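# Pin two printed parts in jig, or call

## Task

This is the day's final kit. Seat both loose printed parts on their matching pins in the jig so the result matches the drawing. If the kit is one that should not be assembled, do not place anything: keep its parts untouched and instead press the blue CALL button with the gripper shut, holding it down for about one second.

## Robot and tools

Robot: two arms, left_arm and right_arm, each with a two-finger parallel gripper and a wrist camera. Their URDF roots sit at about (+0.033, +0.371, 0) m for left_arm and (+0.024, -0.294, 0) m for right_arm. Both face nearly along +x, with only a tiny yaw.

Frames: the scene frame has its origin at table-top height, halfway between the nominal bases. +x points out over the table, +z points up, and left_arm is on the +y side. Arm names do not correspond to image left or right. Reported hand positions, orientations, velocities and targets use the scene frame. Offsets sent in commands use the current Hand target's own axes. On a gripper, the fingers extend along its +z axis and open and close along its y axis. end_effector_position is the point between the finger pads, about 1 cm short of the tips. Reported poses can be a few cm off, especially when an arm is stretched far.

execute_actions(actions, cameras): actions is a list of actions. Each action is a table of at most 15 rows, and each row is one 1/30 s control step. If a table has fewer rows, its last row repeats until all 15 steps are used. Each row is one list of 14 numbers covering both arms, each number from -1 to 1: dx, dy, dz, rx, ry, rz, opening for left_arm, and then the same seven for right_arm. dx to rz are offsets, not poses. They are measured from the Hand target the arm had when the action began, along that target's axes. Every row uses the same start point, and the offsets are not added row to row. 1.0 equals 0.6 m or 180 degrees. rx, ry, rz form a single rotation vector. Opening is absolute: +1 is fully open (0.094 m) and -1 is closed. An empty actions list only returns the state. cameras is a list of names; leave it out or use ["all"] for every camera, or [] for none.

move(target, speed, blend, opening_speed, grip_force, blocking, cameras): each gripper follows a straight path toward its target. target is either a single 14-number row in the same layout and scale as above, or a list of up to 15 such rows. Every row is an offset from the Hand targets at the start of the move, not from the previous row. The whole list has to fit within 10 s. speed is the top path speed in m/s, from 0.002 to 2.9 (default 0.25), and turning is limited to twice that value in rad/s. You can give one value, or one per target. blend is a corner radius in metres; 0 means stop at each corner. opening_speed is the finger rate per second on the -1..1 scale, at least 0.2, and is useful for closing gently. grip_force is a per-pad force limit in newtons from 10 to 50, given as one value or one per arm. It stays in effect until you change it, and lower values close the fingers more slowly. blocking=false returns after about 0.5 s while the move keeps going. The result adds a move: line showing how the move ended, such as done, off_target, moving, held or fault, plus limits such as paced (the sent pose was clipped) or held (steps were withheld). Moves do not steer around obstacles.

wait(seconds 0-10): the scene runs while each arm keeps its last command. stop: brakes a running move, which needs some distance to finish. zoom_image(camera, region [x0,y0,x1,y1] in pixels, each side at most 504): gives a close-up of that camera's latest image. read_manual: licence texts only. finished_scene(scene=1): ends the scene for good. Finish only once the goal holds with the robot hands-off.

Cameras: cam_high, cam_low and cam_over are 504x504. cam_left_wrist and cam_right_wrist are 672x504 fisheye. Their calibrations are approximate, so expect errors of a few mm to a cm.

Results: end_effector_position is in metres and end_effector_quat_wxyz gives orientation. Hand target is the last commanded pose after clipping, and the next offsets count from it. Tool commands lists the gripper commands currently in force. grip_measured is the measured opening on the -1..1 scale; with nothing held it reads slightly wide, and on a gripped part it reads a bit narrower than the part. The last joint value of each arm is the opening in metres. Joint torques include gravity and are noisy. Joint velocities may read within noise. Motor temperatures appear as well. MOTOR HOT appears at 75 °C. At 90 °C that arm folds up and stays idle, and at 100 °C it collapses. Holding loads, long reaches and pushing against things all heat the motors.

Control notes: each step, the commanded orientation is clipped to within 40 degrees of the current one. A gripper often stops a few cm short of its target. Sending zeros for all six pose numbers re-commands the current Hand target; if the gripper is still short, send the remaining distance as an offset. An arm that is blocked keeps pushing until you command it back. Note that 0 in the opening slot is a real command (half open), so to leave a gripper as it is, resend its current opening. To release a part, command an opening well above grip_measured.

Avoid: anything falling off the table, dropping parts or letting go of them while they move, fast contact, and pressing hard on the jig or other fixed items. Avoid any contact between the two arms, and never close one gripper on the other arm's fingers. Keep the wrist-camera cables clear of objects, since a cable touch counts as a hand touch. Avoid paths that pass close to an arm's own base. Every stop costs, so prefer smooth, moderate-speed moves.

Each tool is called after "Call:" as name([rows], argument=value, ...), one row to a line, values as JSON.

## Session

Call:
execute_actions(actions=[])

Scene clock: 0.00 s.
left_arm: end_effector_position=(+0.3742, +0.2735, +0.2589) grip_measured=+1.000 end_effector_quat_wxyz=(+0.382, -0.107, +0.906, -0.149) | right_arm: end_effector_position=(+0.3337, -0.1300, +0.2719) grip_measured=+1.000 end_effector_quat_wxyz=(+0.362, +0.404, +0.839, +0.040)
Joint positions: left_arm=[-0.287 1.194 1.198 -0.731 -0.03 -0.517 0.094] | right_arm=[0.823 1.573 1.686 -1.319 0.667 1.577 0.094]
Joint velocities: within noise
Joint torques (N m): no reading
Motor temperatures (°C): left_arm=[27 27 31 28 27 25 27] | right_arm=[26 28 36 27 27 24 26]
Heat: left arm: 31 °C; right arm: 36 °C.
Hand target: left_arm +0.3738, +0.2740, +0.2641; +0.388, -0.106, +0.903, -0.150 | right_arm +0.3326, -0.1338, +0.2740; +0.367, +0.402, +0.838, +0.034
Tool commands: left_gripper/opening=+1.0 right_gripper/opening=+1.0

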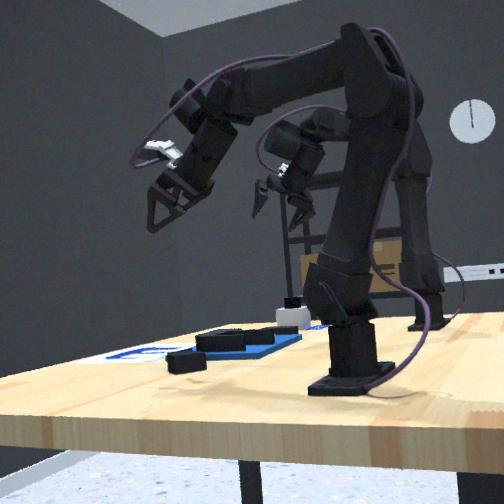

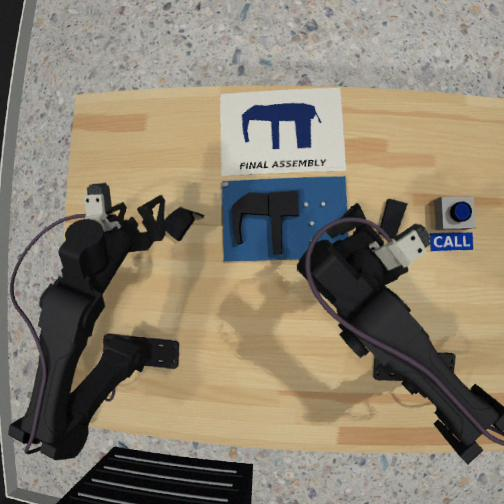

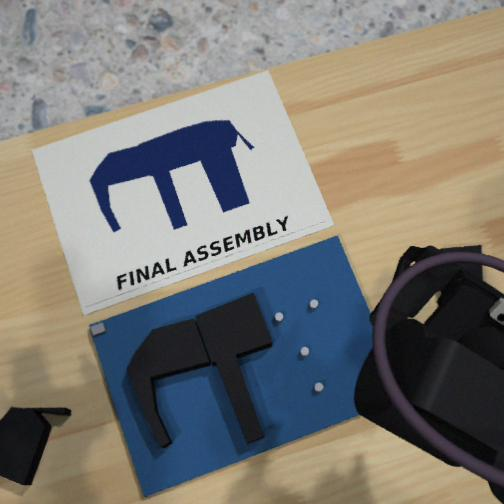

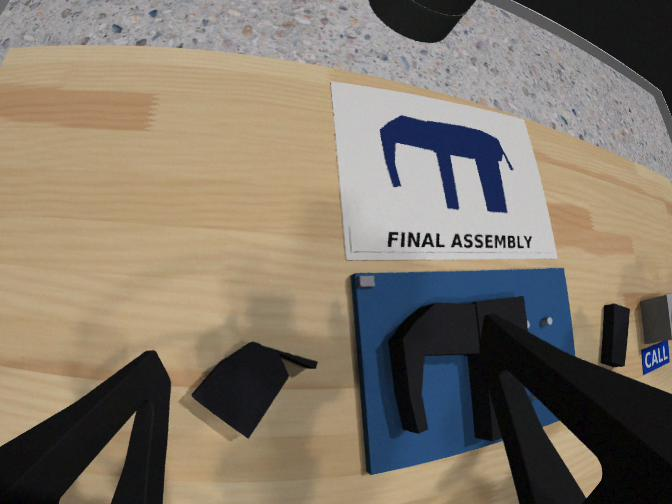

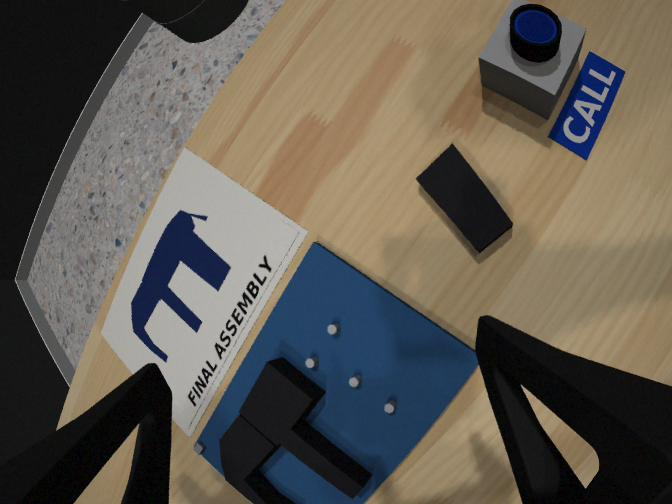

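Call:
zoom_image(camera="cam_over", region=[20, 60, 400, 500])

Call:
zoom_image(camera="cam_left_wrist", region=[150, 300, 350, 450])

Call:
zoom_image(camera="cam_right_wrist", region=[180, 120, 540, 500])

Call:
zoom_image(camera="cam_high", region=[140, 80, 420, 270])

Call:
zoom_image(camera="cam_left_wrist", region=[330, 70, 570, 270])

Scaled by 1.145 from the camera's 504x504 image, which has a finer 720x720 frame.

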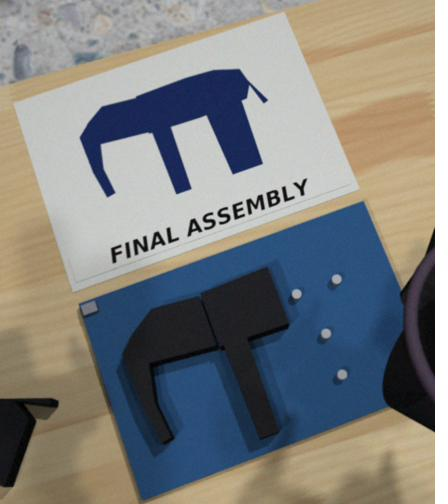

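Scaled by 2.520 from the camera's 672x504 image, which has a finer 960x720 frame.

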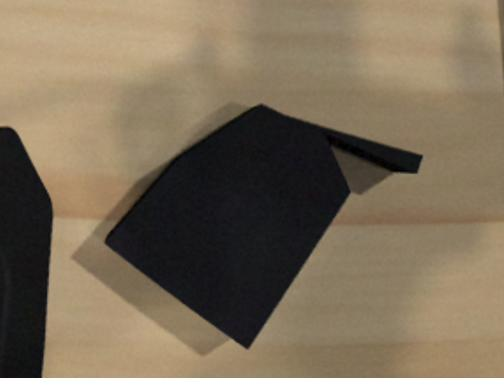

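Scaled by 1.326 from the camera's 672x504 image, which has a finer 960x720 frame.

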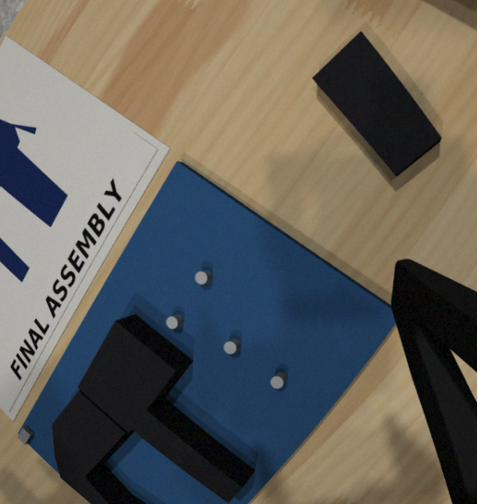

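Scaled by 1.800 from the camera's 504x504 image, which has a finer 720x720 frame.

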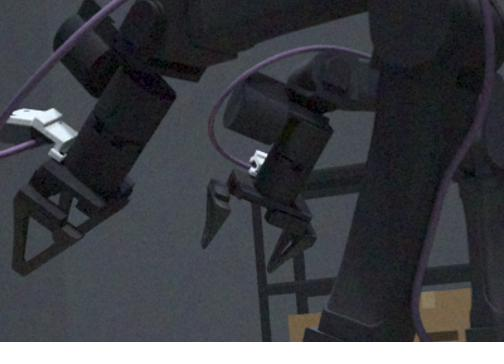

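Scaled by 2.100 from the camera's 672x504 image, which has a finer 960x720 frame.

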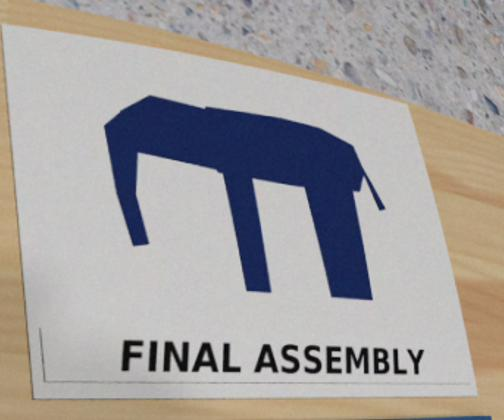

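Call:
zoom_image(camera="cam_low", region=[210, 80, 360, 270])

Call:
zoom_image(camera="cam_low", region=[150, 180, 230, 260])

Call:
zoom_image(camera="cam_low", region=[360, 170, 490, 270])

Call:
zoom_image(camera="cam_high", region=[90, 280, 340, 400])

Scaled by 2.653 from the camera's 504x504 image, which has a finer 720x720 frame.

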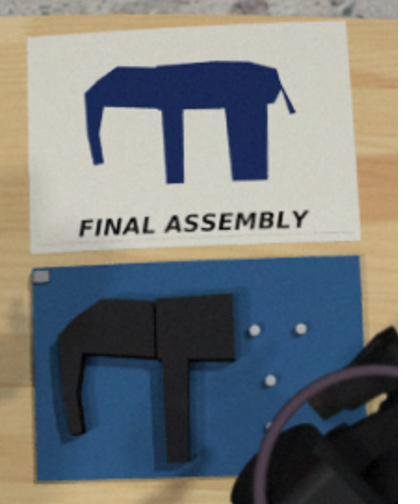

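Scaled by 6.300 from the camera's 504x504 image, which has a finer 720x720 frame.

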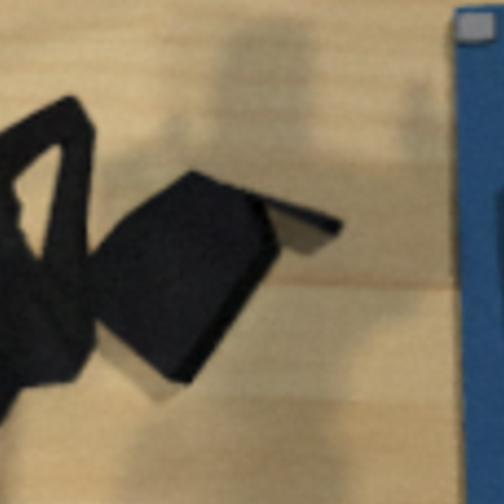

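Scaled by 3.877 from the camera's 504x504 image, which has a finer 720x720 frame.

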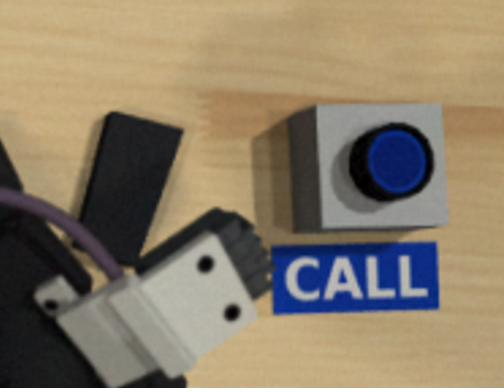

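Scaled by 2.016 from the camera's 504x504 image, which has a finer 720x720 frame.

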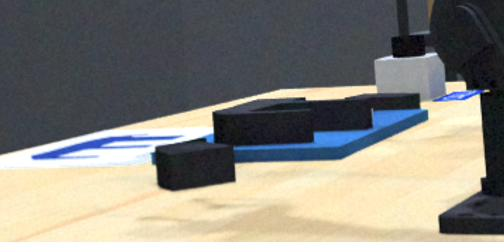

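Call:
zoom_image(camera="cam_low", region=[235, 95, 330, 155])

Call:
zoom_image(camera="cam_over", region=[80, 110, 270, 240])

Call:
zoom_image(camera="cam_over", region=[80, 230, 380, 500])

Call:
zoom_image(camera="cam_left_wrist", region=[370, 100, 530, 230])

Scaled by 5.305 from the camera's 504x504 image, which has a finer 720x720 frame.

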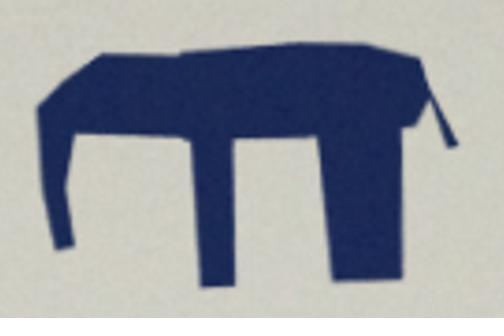

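Scaled by 2.653 from the camera's 504x504 image, which has a finer 720x720 frame.

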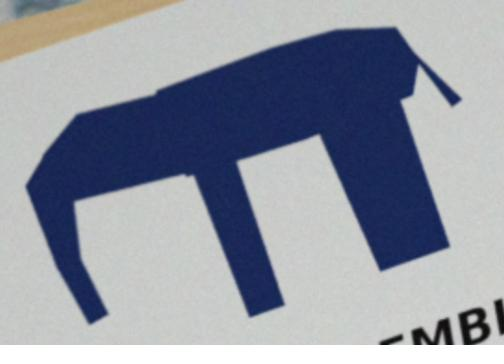

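Scaled by 1.680 from the camera's 504x504 image, which has a finer 720x720 frame.

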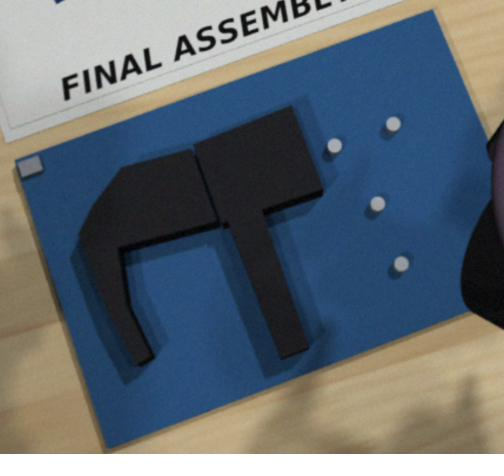

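Scaled by 3.150 from the camera's 672x504 image, which has a finer 960x720 frame.

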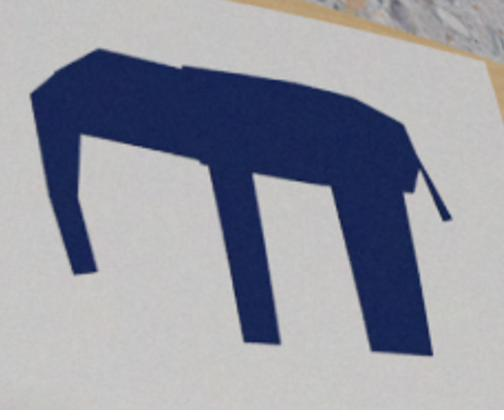

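Call:
move(target=[0.061,0.122,-0.2045,0,0,0,1,-0.118,-0.159,-0.096,0,0,0,1])

Call:
zoom_image(camera="cam_low", region=[210, 80, 360, 270])

Call:
zoom_image(camera="cam_over", region=[300, 220, 500, 420])

Call:
zoom_image(camera="cam_low", region=[360, 180, 440, 260])

Call:
zoom_image(camera="cam_right_wrist", region=[220, 150, 450, 350])

Scene clock: 70.57 s.
left_arm: end_effector_position=(+0.2548, +0.3547, +0.2856) grip_measured=+1.000 end_effector_quat_wxyz=(+0.381, -0.112, +0.906, -0.149) | right_arm: end_effector_position=(+0.2656, -0.2288, +0.3285) grip_measured=+1.000 end_effector_quat_wxyz=(+0.371, +0.408, +0.833, +0.053)
Joint positions: left_arm=[0.185 0.806 1.182 -1.151 0.313 -0.202 0.094] | right_arm=[0.71 1.219 1.637 -1.512 0.627 1.447 0.094]
Joint torques (N m): left_arm=[0.69 1.25 8.83 1.59 0.25 0.07] | right_arm=[-0.16 -2.02 4.19 0.97 0.45 -0.05]
Motor temperatures (°C): left_arm=[27 28 36 32 27 25 27] | right_arm=[26 31 38 29 27 24 26]
Heat: left arm: 36 °C; right arm: 38 °C.
Hand target: left_arm +0.2536, +0.3542, +0.2941; +0.388, -0.106, +0.903, -0.150 | right_arm +0.2625, -0.2339, +0.3240; +0.367, +0.402, +0.838, +0.034
Off the commanded pose: left_arm 0.008 m, 1 deg | right_arm 0.007 m, 2 deg.
move: done
camera_calibration:
cam_left_wrist: T_world_to_cam=[[-0.027908, -0.950393, 0.309797, 0.253134], [-0.96207, -0.0585984, -0.266436, 0.375288], [0.271372, -0.305482, -0.912709, 0.40594], [0, 0, 0, 1]] pos_world=[0.257956, 0.386575, 0.392075]
cam_right_wrist: T_world_to_cam=[[-0.717963, -0.552817, -0.422992, 0.200612], [-0.557275, 0.82062, -0.126598, 0.416386], [0.417102, 0.14483, -0.897246, 0.322647], [0, 0, 0, 1]] pos_world=[0.241497, -0.277522, 0.427065]

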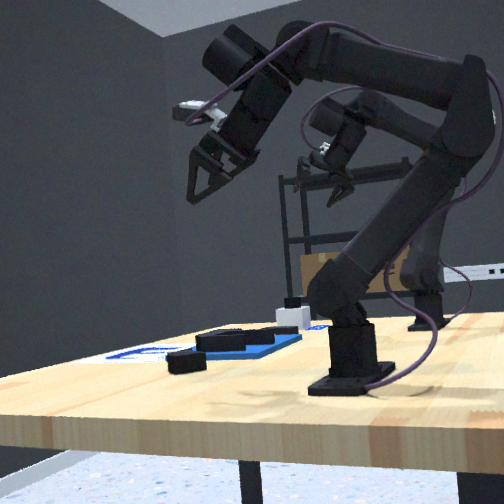

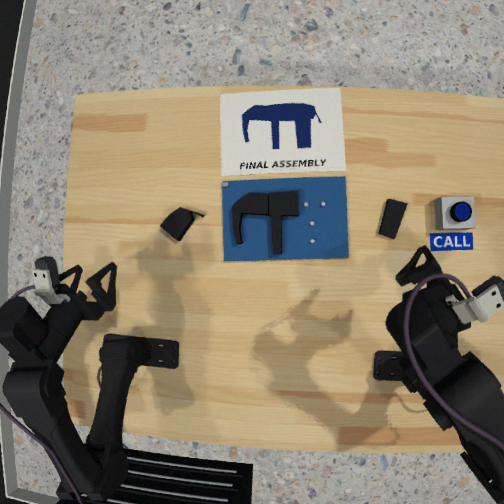

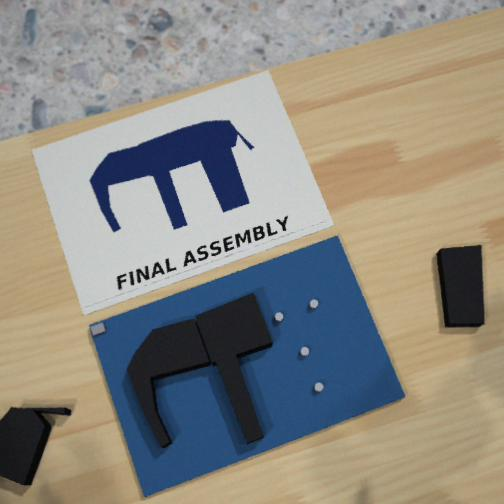

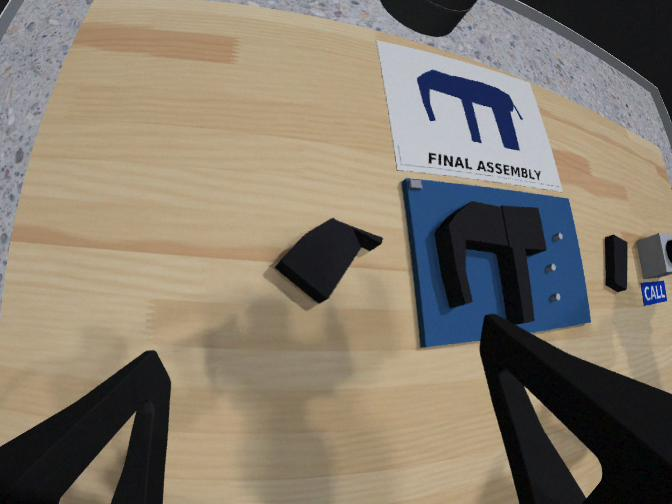

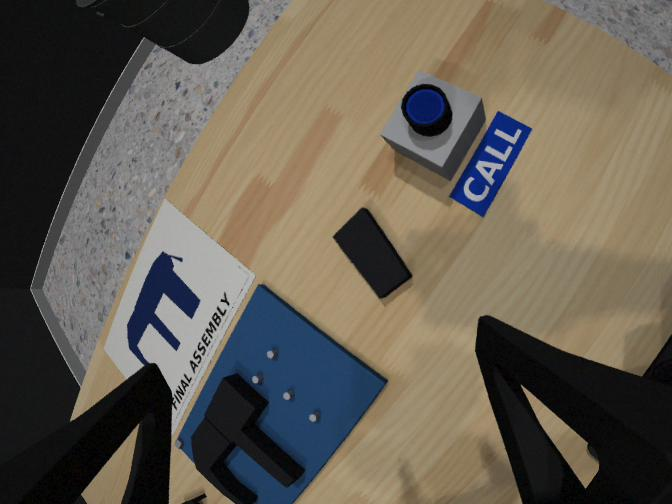

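Scaled by 2.653 from the camera's 504x504 image, which has a finer 720x720 frame.

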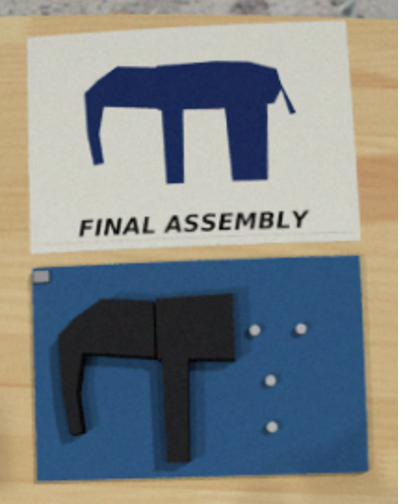

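Scaled by 2.520 from the camera's 504x504 image, which has a finer 720x720 frame.

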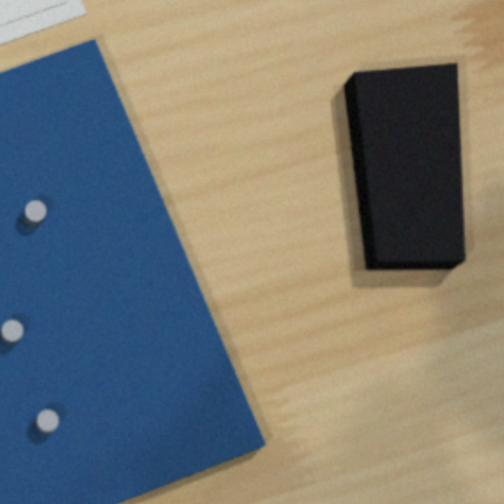

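Scaled by 6.300 from the camera's 504x504 image, which has a finer 720x720 frame.

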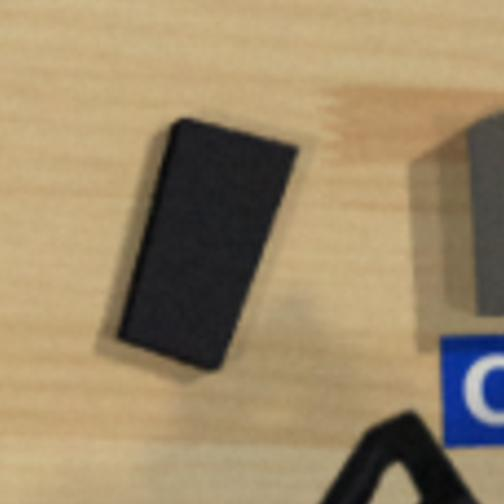

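Scaled by 2.191 from the camera's 672x504 image, which has a finer 960x720 frame.

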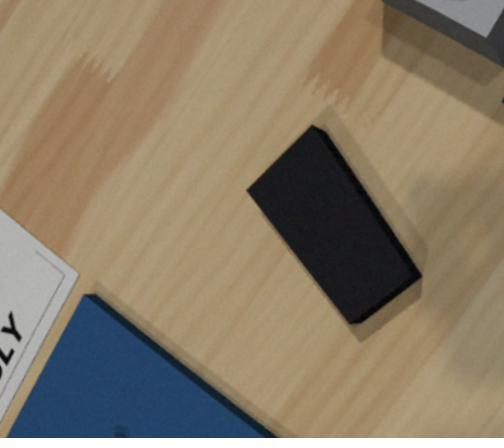

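Call:
move(target=[0.1175,-0.0313,0.3403,-0.013,0.281,0.261,1,0,0,0,0,0,0,1], cameras=["cam_low","cam_left_wrist"])

Call:
zoom_image(camera="cam_left_wrist", region=[180, 150, 560, 500])

Scene clock: 99.70 s.
left_arm: end_effector_position=(+0.3528, +0.2783, +0.1177) grip_measured=+1.000 end_effector_quat_wxyz=(+0.000, +0.310, +0.951, -0.003) | right_arm: end_effector_position=(+0.2656, -0.2288, +0.3285) grip_measured=+1.000 end_effector_quat_wxyz=(+0.371, +0.408, +0.833, +0.053)
Joint positions: left_arm=[-0.272 1.805 1.536 -1.303 0.007 0.349 0.094] | right_arm=[0.71 1.219 1.637 -1.512 0.627 1.447 0.094]
Joint torques (N m): left_arm=[-0.4 -5.3 9.03 0.19 -0.04 0.03] | right_arm=[-0.38 -2.02 4.08 0.97 0.37 -0.1]
Heat: left arm: 37 °C; right arm: 37 °C.
Hand target: left_arm +0.3569, +0.2764, +0.1200; +0.000, +0.316, +0.949, -0.001 | right_arm +0.2625, -0.2339, +0.3240; +0.367, +0.402, +0.838, +0.034
Off the commanded pose: left_arm 0.005 m, 1 deg | right_arm 0.007 m, 2 deg.
move: done
camera_calibration:
cam_left_wrist: T_world_to_cam=[[-0.677517, -0.733271, 0.0573055, 0.433798], [-0.613678, 0.606523, 0.505498, 0.0215011], [-0.405424, 0.307317, -0.860922, 0.264821], [0, 0, 0, 1]] pos_world=[0.414465, 0.223667, 0.192262]
Images, in order (width x height): cam_low 504x504, cam_left_wrist 672x504.

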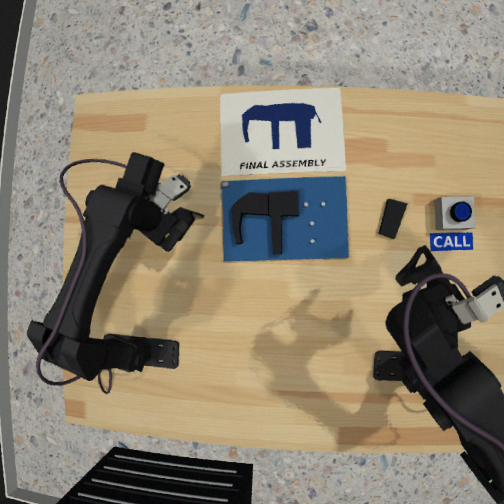

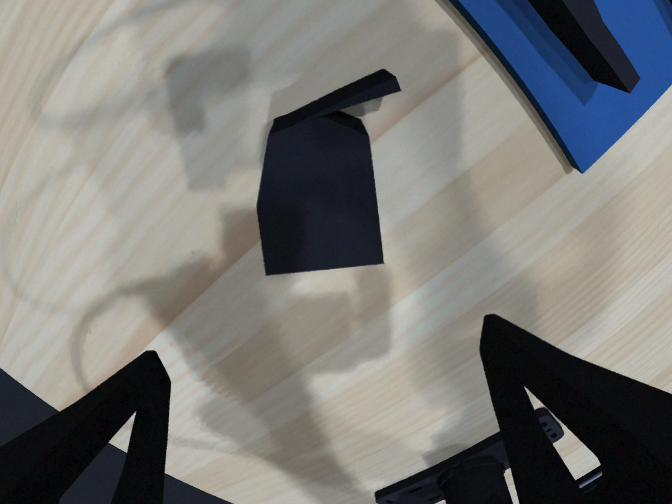

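Scaled by 1.326 from the camera's 672x504 image, which has a finer 960x720 frame.

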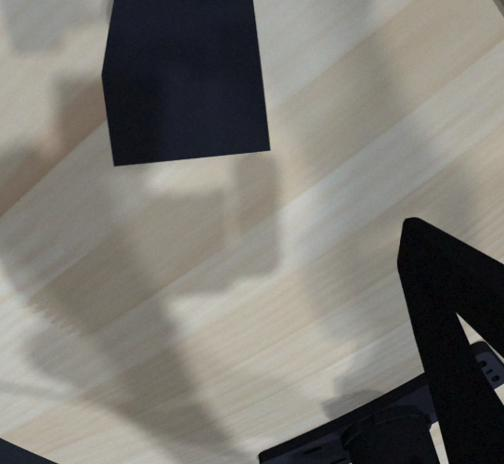

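Call:
move(target=[0,0,0.17,0,0,0,1,0,0,0,0,0,0,1], speed=0.12, cameras=["cam_high","cam_left_wrist"])

Call:
zoom_image(camera="cam_high", region=[100, 260, 300, 400])

Scene clock: 104.70 s.
left_arm: end_effector_position=(+0.3584, +0.2768, +0.0253) grip_measured=+1.000 end_effector_quat_wxyz=(+0.007, +0.310, +0.951, -0.003) | right_arm: end_effector_position=(+0.2656, -0.2288, +0.3285) grip_measured=+1.000 end_effector_quat_wxyz=(+0.371, +0.408, +0.833, +0.053)
Joint positions: left_arm=[-0.272 1.885 1.264 -0.937 0.006 0.349 0.094] | right_arm=[0.71 1.219 1.637 -1.512 0.627 1.447 0.094]
Joint torques (N m): left_arm=[-0.59 -5.5 5.2 0.51 -0.03 0.06] | right_arm=[-0.16 -2.11 4.01 0.95 0.42 -0.06]
Heat: left arm: 36 °C; right arm: 37 °C.
Hand target: left_arm +0.3569, +0.2761, +0.0180; +0.000, +0.316, +0.949, -0.001 | right_arm +0.2625, -0.2339, +0.3240; +0.367, +0.402, +0.838, +0.034
Off the commanded pose: left_arm 0.008 m, 1 deg | right_arm 0.007 m, 2 deg.
move: done
camera_calibration:
cam_left_wrist: T_world_to_cam=[[-0.678542, -0.732801, 0.0508229, 0.442162], [-0.620064, 0.608498, 0.495227, 0.0745141], [-0.393829, 0.304519, -0.867276, 0.184897], [0, 0, 0, 1]] pos_world=[0.419047, 0.222371, 0.100983]
Images, in order (width x height): cam_high 504x504, cam_left_wrist 672x504.

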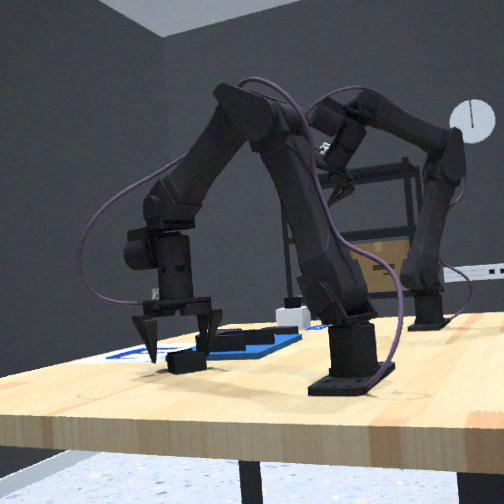

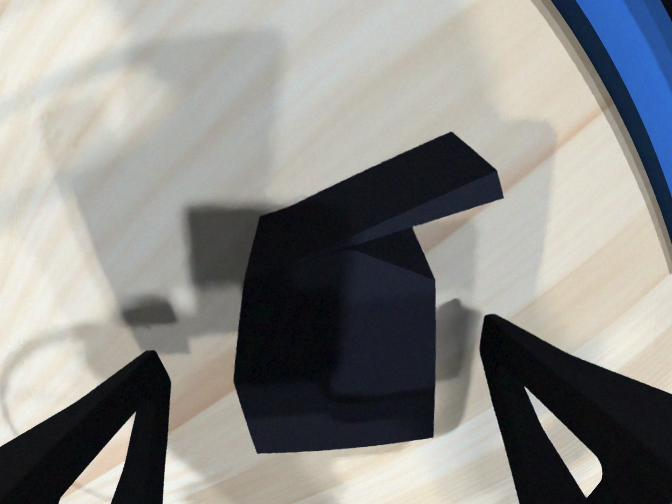

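Scaled by 2.520 from the camera's 504x504 image, which has a finer 720x720 frame.

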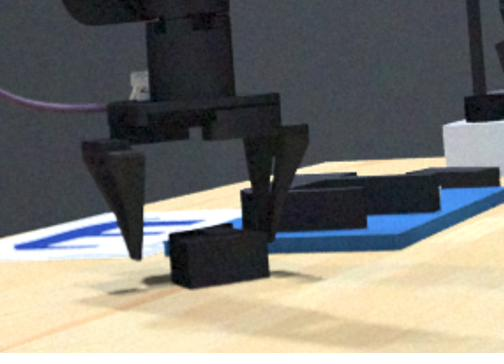

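Call:
move(target=[0.008,0,0.012,0,0,0,1,0,0,0,0,0,0,1], speed=0.1, cameras=[])

Call:
move(target=[0,0,0,0,0,0,0.1,0,0,0,0,0,0,1], opening_speed=0.6, grip_force=[20,50], cameras=["cam_high","cam_left_wrist"])

Scene clock: 107.40 s.
left_arm: end_effector_position=(+0.3550, +0.2777, +0.0175) grip_measured=+1.000 end_effector_quat_wxyz=(+0.006, +0.312, +0.950, -0.003) | right_arm: end_effector_position=(+0.2656, -0.2288, +0.3285) grip_measured=+1.000 end_effector_quat_wxyz=(+0.371, +0.408, +0.833, +0.053)
Joint positions: left_arm=[-0.272 1.885 1.231 -0.904 0.006 0.354 0.094] | right_arm=[0.71 1.219 1.637 -1.512 0.627 1.447 0.094]
Joint torques (N m): left_arm=[-0.02 -5.85 4.81 0.48 -0.04 0.04] | right_arm=[-0.35 -2.06 4.01 0.98 0.4 -0.05]
Heat: left arm: 36 °C; right arm: 37 °C.
Hand target: left_arm +0.3531, +0.2790, +0.0108; +0.000, +0.316, +0.949, -0.001 | right_arm +0.2625, -0.2339, +0.3240; +0.367, +0.402, +0.838, +0.034
Off the commanded pose: left_arm 0.007 m, 1 deg | right_arm 0.007 m, 2 deg.
move: done
No camera images: "cameras" was empty.

Scene clock: 111.50 s.
left_arm: end_effector_position=(+0.3552, +0.2777, +0.0175) grip_measured=+0.155 end_effector_quat_wxyz=(+0.006, +0.312, +0.950, -0.003) | right_arm: end_effector_position=(+0.2656, -0.2288, +0.3285) grip_measured=+1.000 end_effector_quat_wxyz=(+0.371, +0.408, +0.833, +0.053)
Joint positions: left_arm=[-0.272 1.885 1.231 -0.904 0.006 0.354 0.054] | right_arm=[0.71 1.219 1.637 -1.512 0.627 1.447 0.094]
Joint torques (N m): left_arm=[-0.03 -5.83 4.81 0.49 -0.02 0.06] | right_arm=[-0.12 -2.03 4.11 0.93 0.4 -0.07]
Heat: left arm: 35 °C; right arm: 37 °C.
Hand target: left_arm +0.3530, +0.2790, +0.0108; +0.000, +0.316, +0.949, -0.001 | right_arm +0.2625, -0.2339, +0.3240; +0.367, +0.402, +0.838, +0.034
Off the commanded pose: left_arm 0.007 m, 1 deg | right_arm 0.007 m, 2 deg.
grip_force (N): 20, 50
move: done
camera_calibration:
cam_left_wrist: T_world_to_cam=[[-0.682115, -0.729471, 0.0509079, 0.441356], [-0.616919, 0.611451, 0.495518, 0.0739025], [-0.392593, 0.306594, -0.867105, 0.175493], [0, 0, 0, 1]] pos_world=[0.415545, 0.222964, 0.0930825]
Images, in order (width x height): cam_high 504x504, cam_left_wrist 672x504.

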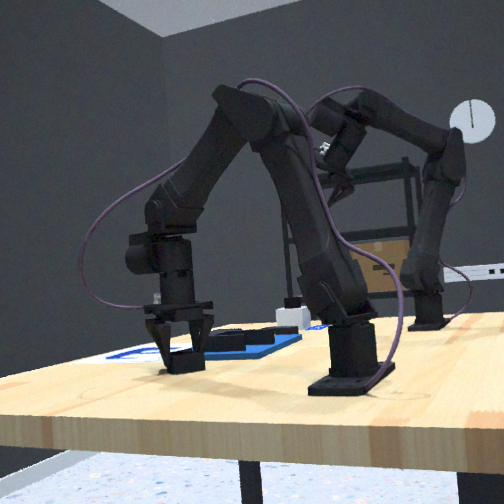

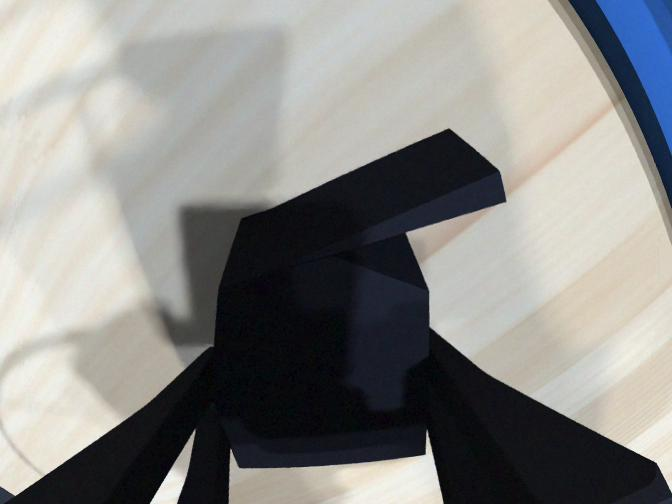

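Call:
move([
  [0,0,-0.317,0,0,0,0.1,0,0,0,0,0,0,1],
  [0.652,0.222,-0.448,0,0,-0.85,0.1,0,0,0,0,0,0,1],
  [0.772,0.215,-0.448,-0.624,-0.149,-0.624,0.1,0,0,0,0,0,0,1],
], speed=[0.25,0.6,0.6], blend=0.05, cameras=["cam_high","cam_low","cam_left_wrist"])

Call:
zoom_image(camera="cam_high", region=[100, 120, 300, 320])

Scene clock: 127.73 s.
left_arm: end_effector_position=(+0.0630, +0.6618, +0.2787) grip_measured=+0.154 end_effector_quat_wxyz=(-0.370, +0.600, -0.380, -0.598) | right_arm: end_effector_position=(+0.2656, -0.2288, +0.3285) grip_measured=+1.000 end_effector_quat_wxyz=(+0.371, +0.408, +0.833, +0.053)
Joint positions: left_arm=[0.872 0.865 0.476 0.365 -1.159 -0.012 0.054] | right_arm=[0.71 1.219 1.637 -1.512 0.627 1.447 0.094]
Joint torques (N m): left_arm=[0.73 -1.03 6.42 1.86 -0.03 0.01] | right_arm=[-0.55 -1.94 4.25 1 0.42 -0.09]
Heat: left arm: 34 °C; right arm: 37 °C.
Hand target: left_arm +0.0595, +0.6603, +0.2788; -0.372, +0.601, -0.374, -0.600 | right_arm +0.2625, -0.2339, +0.3240; +0.367, +0.402, +0.838, +0.034
Off the commanded pose: left_arm 0.004 m, 1 deg | right_arm 0.007 m, 2 deg.
grip_force (N): 20, 50
move: done
camera_calibration:
cam_left_wrist: T_world_to_cam=[[0.914184, 0.385407, -0.125419, -0.280329], [0.10423, -0.522598, -0.846184, 0.60833], [-0.391669, 0.760495, -0.517922, -0.228298], [0, 0, 0, 1]] pos_world=[0.103449, 0.599572, 0.361359]
Images, in order (width x height): cam_high 504x504, cam_low 504x504, cam_left_wrist 672x504.

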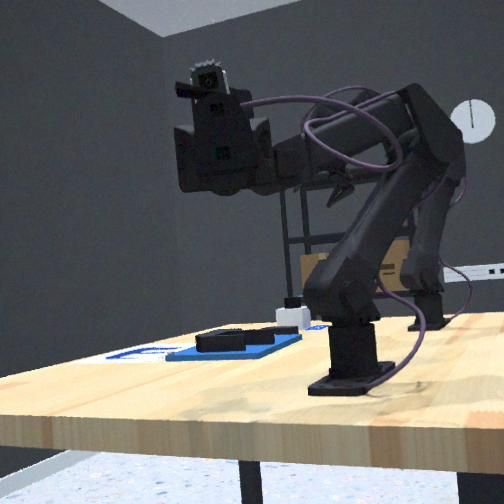

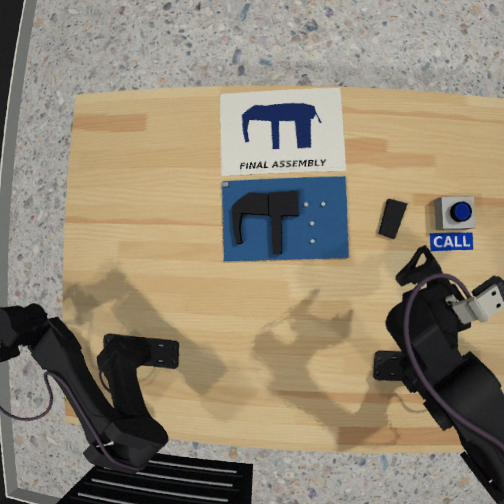

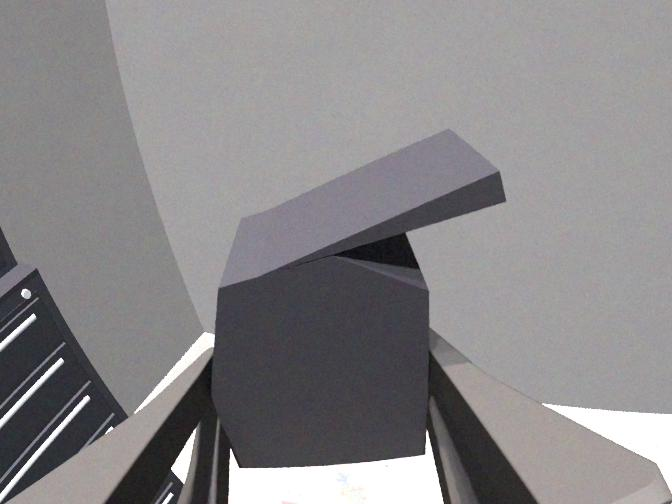

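Scaled by 2.520 from the camera's 504x504 image, which has a finer 720x720 frame.

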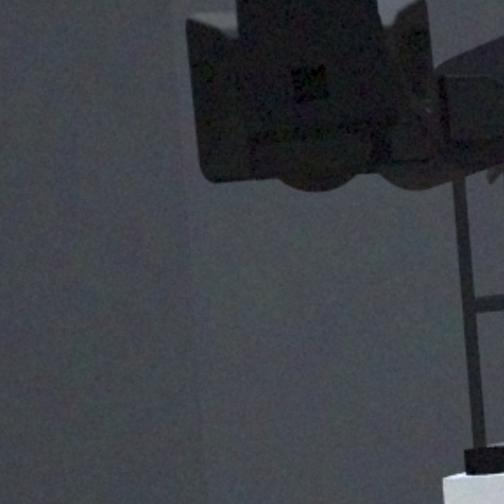

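Call:
zoom_image(camera="cam_high", region=[165, 50, 285, 205])

Call:
zoom_image(camera="cam_high", region=[190, 120, 250, 180])

Scaled by 3.252 from the camera's 504x504 image, which has a finer 720x720 frame.

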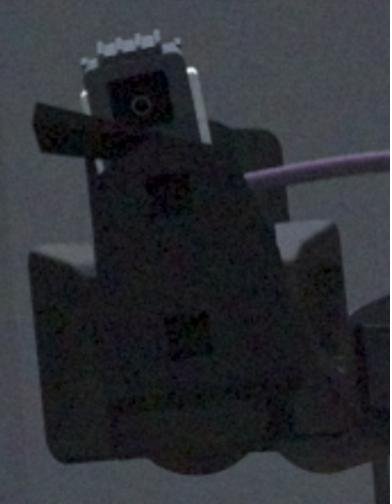

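Scaled by 8.400 from the camera's 504x504 image, which has a finer 720x720 frame.

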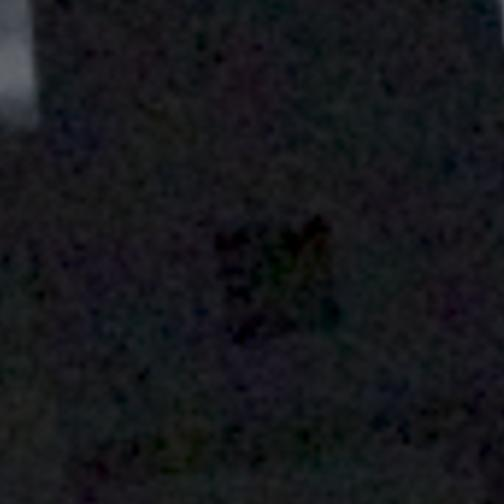

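Call:
move([
  [-0.002,-0.061,-0.105,0,0.5,0,0.1,0,0,0,0,0,0,1],
  [0.048,-0.170,-0.566,0.624,0.149,0.624,0.1,0,0,0,0,0,0,1],
], speed=0.6, blend=0.05, cameras=[])

Scene clock: 152.67 s.
left_arm: end_effector_position=(+0.2968, +0.4022, +0.2430) grip_measured=+0.154 end_effector_quat_wxyz=(+0.099, +0.307, +0.946, +0.043) | right_arm: end_effector_position=(+0.2656, -0.2288, +0.3285) grip_measured=+1.000 end_effector_quat_wxyz=(+0.371, +0.408, +0.833, +0.053)
Joint positions: left_arm=[0.126 1.434 1.635 -1.555 0.004 0.744 0.054] | right_arm=[0.71 1.219 1.637 -1.512 0.627 1.447 0.094]
Joint torques (N m): left_arm=[-0.64 -2.67 8.91 0.74 -0.02 0.04] | right_arm=[-0.08 -2.24 4.21 0.95 0.4 -0.06]
Heat: left arm: 35 °C; right arm: 37 °C.
Hand target: left_arm +0.3015, +0.4012, +0.2504; +0.000, +0.316, +0.949, -0.001 | right_arm +0.2625, -0.2339, +0.3240; +0.367, +0.402, +0.838, +0.034
Off the commanded pose: left_arm 0.009 m, 12 deg | right_arm 0.007 m, 2 deg.
joint sent to its limit (left arm) — joint 4 (wrist pitch), lower limit. The joint targets are off in orientation, not in position.
grip_force (N): 20, 50
move: off_target (left_arm)
No camera images: "cameras" was empty.

Call:
move(target=[-0.542,-0.450,0.151,0,0,0.279,0.1,0,0,0,0,0,0,1], speed=0.35, cameras=["cam_low","cam_over","cam_left_wrist"])

Call:
zoom_image(camera="cam_left_wrist", region=[150, 0, 550, 500])

Scene clock: 156.60 s.
left_arm: end_effector_position=(+0.3974, -0.0082, +0.1617) grip_measured=+0.154 end_effector_quat_wxyz=(+0.151, +0.679, +0.718, -0.004) | right_arm: end_effector_position=(+0.2656, -0.2288, +0.3285) grip_measured=+1.000 end_effector_quat_wxyz=(+0.371, +0.408, +0.833, +0.053)
Joint positions: left_arm=[-0.8 2.508 2.791 -1.551 -0.007 0.706 0.054] | right_arm=[0.71 1.219 1.637 -1.512 0.627 1.447 0.094]
Joint torques (N m): left_arm=[0.34 -9.07 8.62 0.86 0.08 0.04] | right_arm=[-0.25 -1.99 4.05 1 0.45 -0.05]
Heat: left arm: 35 °C; right arm: 37 °C.
Hand target: left_arm +0.4002, -0.0100, +0.1608; +0.001, +0.688, +0.725, -0.001 | right_arm +0.2625, -0.2339, +0.3240; +0.367, +0.402, +0.838, +0.034
Off the commanded pose: left_arm 0.003 m, 17 deg | right_arm 0.007 m, 2 deg.
joint sent to its limit (left arm) — joint 4 (wrist pitch), lower limit. The joint targets are off in orientation, not in position.
grip_force (N): 20, 50
move: off_target (left_arm)
camera_calibration:
cam_left_wrist: T_world_to_cam=[[-0.983641, 0.0463365, -0.174079, 0.416884], [-0.0119607, 0.94742, 0.31977, -0.00599022], [0.179743, 0.316621, -0.931367, 0.18772], [0, 0, 0, 1]] pos_world=[0.376251, -0.0730777, 0.249322]
Images, in order (width x height): cam_low 504x504, cam_over 504x504, cam_left_wrist 672x504.

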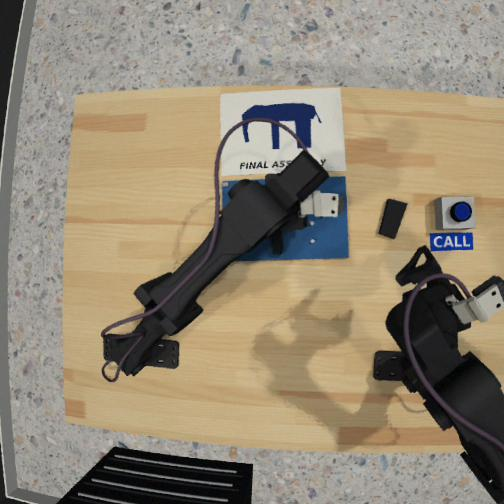

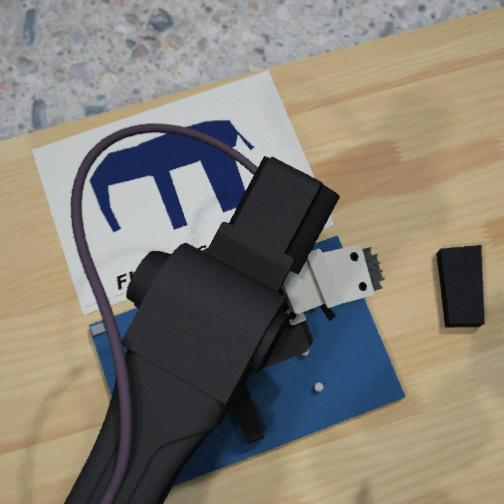

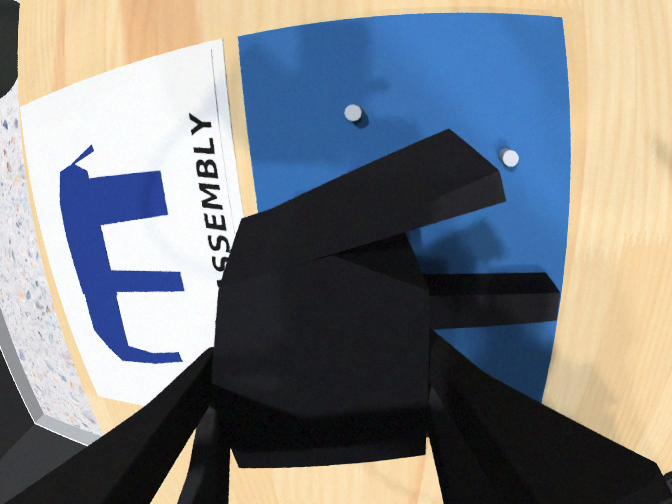

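Scaled by 1.008 from the camera's 672x504 image, which has a finer 960x720 frame.

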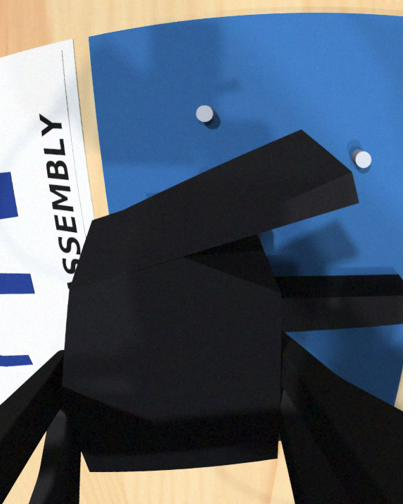

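Call:
move(target=[-0.065,0.013,0.135,0,0,0,0.1,0,0,0,0,0,0,1], speed=0.15, cameras=["cam_high","cam_over","cam_left_wrist"])

Call:
zoom_image(camera="cam_left_wrist", region=[170, 0, 672, 500])

Scene clock: 167.23 s.
left_arm: end_effector_position=(+0.4077, -0.0396, +0.0827) grip_measured=+0.154 end_effector_quat_wxyz=(+0.127, +0.684, +0.719, -0.006) | right_arm: end_effector_position=(+0.2656, -0.2288, +0.3285) grip_measured=+1.000 end_effector_quat_wxyz=(+0.371, +0.408, +0.833, +0.053)
Joint positions: left_arm=[-0.826 2.699 2.838 -1.455 -0.007 0.687 0.054] | right_arm=[0.71 1.219 1.637 -1.512 0.627 1.447 0.094]
Joint torques (N m): left_arm=[-0.55 -9.96 8.99 0.99 0.06 -0.09] | right_arm=[-0.42 -2.13 4.14 0.93 0.4 -0.1]
Heat: left arm: 36 °C; right arm: 37 °C.
Hand target: left_arm +0.4100, -0.0488, +0.0800; +0.001, +0.688, +0.725, -0.001 | right_arm +0.2625, -0.2339, +0.3240; +0.367, +0.402, +0.838, +0.034
Off the commanded pose: left_arm 0.010 m, 15 deg | right_arm 0.007 m, 2 deg.
elbow stopped short (left arm): the move would have taken joint 3 (elbow) straighter than the controller allows.
grip_force (N): 20, 50
move: off_target (left_arm)
camera_calibration:
cam_left_wrist: T_world_to_cam=[[-0.988958, 0.057902, -0.136417, 0.414163], [0.00663639, 0.936893, 0.349553, 0.038723], [0.148048, 0.344788, -0.926932, 0.135947], [0, 0, 0, 1]] pos_world=[0.389206, -0.107133, 0.168977]
Images, in order (width x height): cam_high 504x504, cam_over 504x504, cam_left_wrist 672x504.

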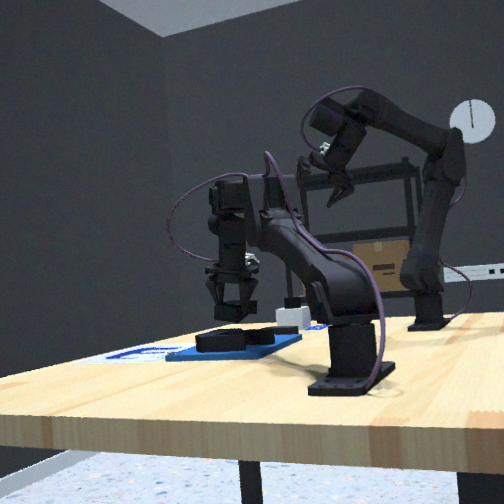

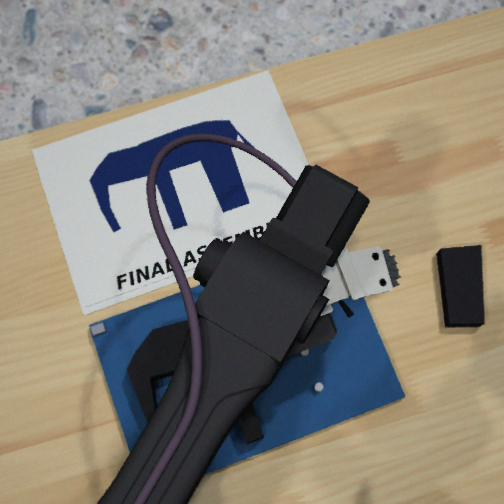

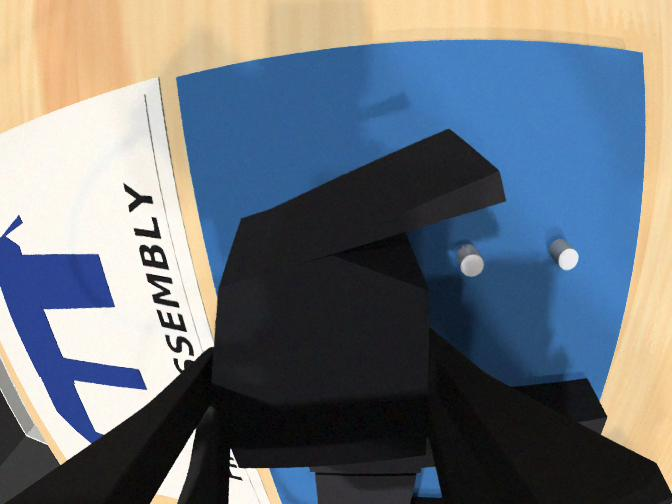

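Scaled by 1.004 from the camera's 672x504 image, which has a finer 960x720 frame.

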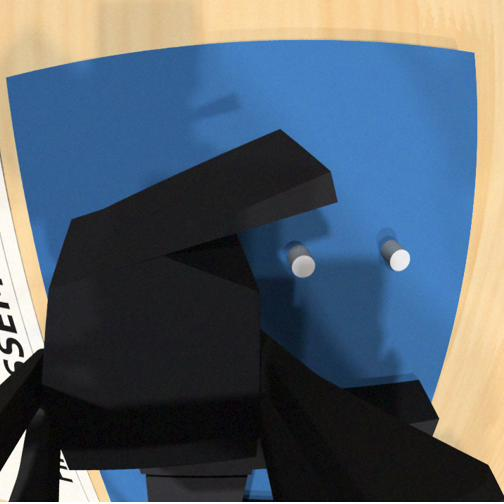

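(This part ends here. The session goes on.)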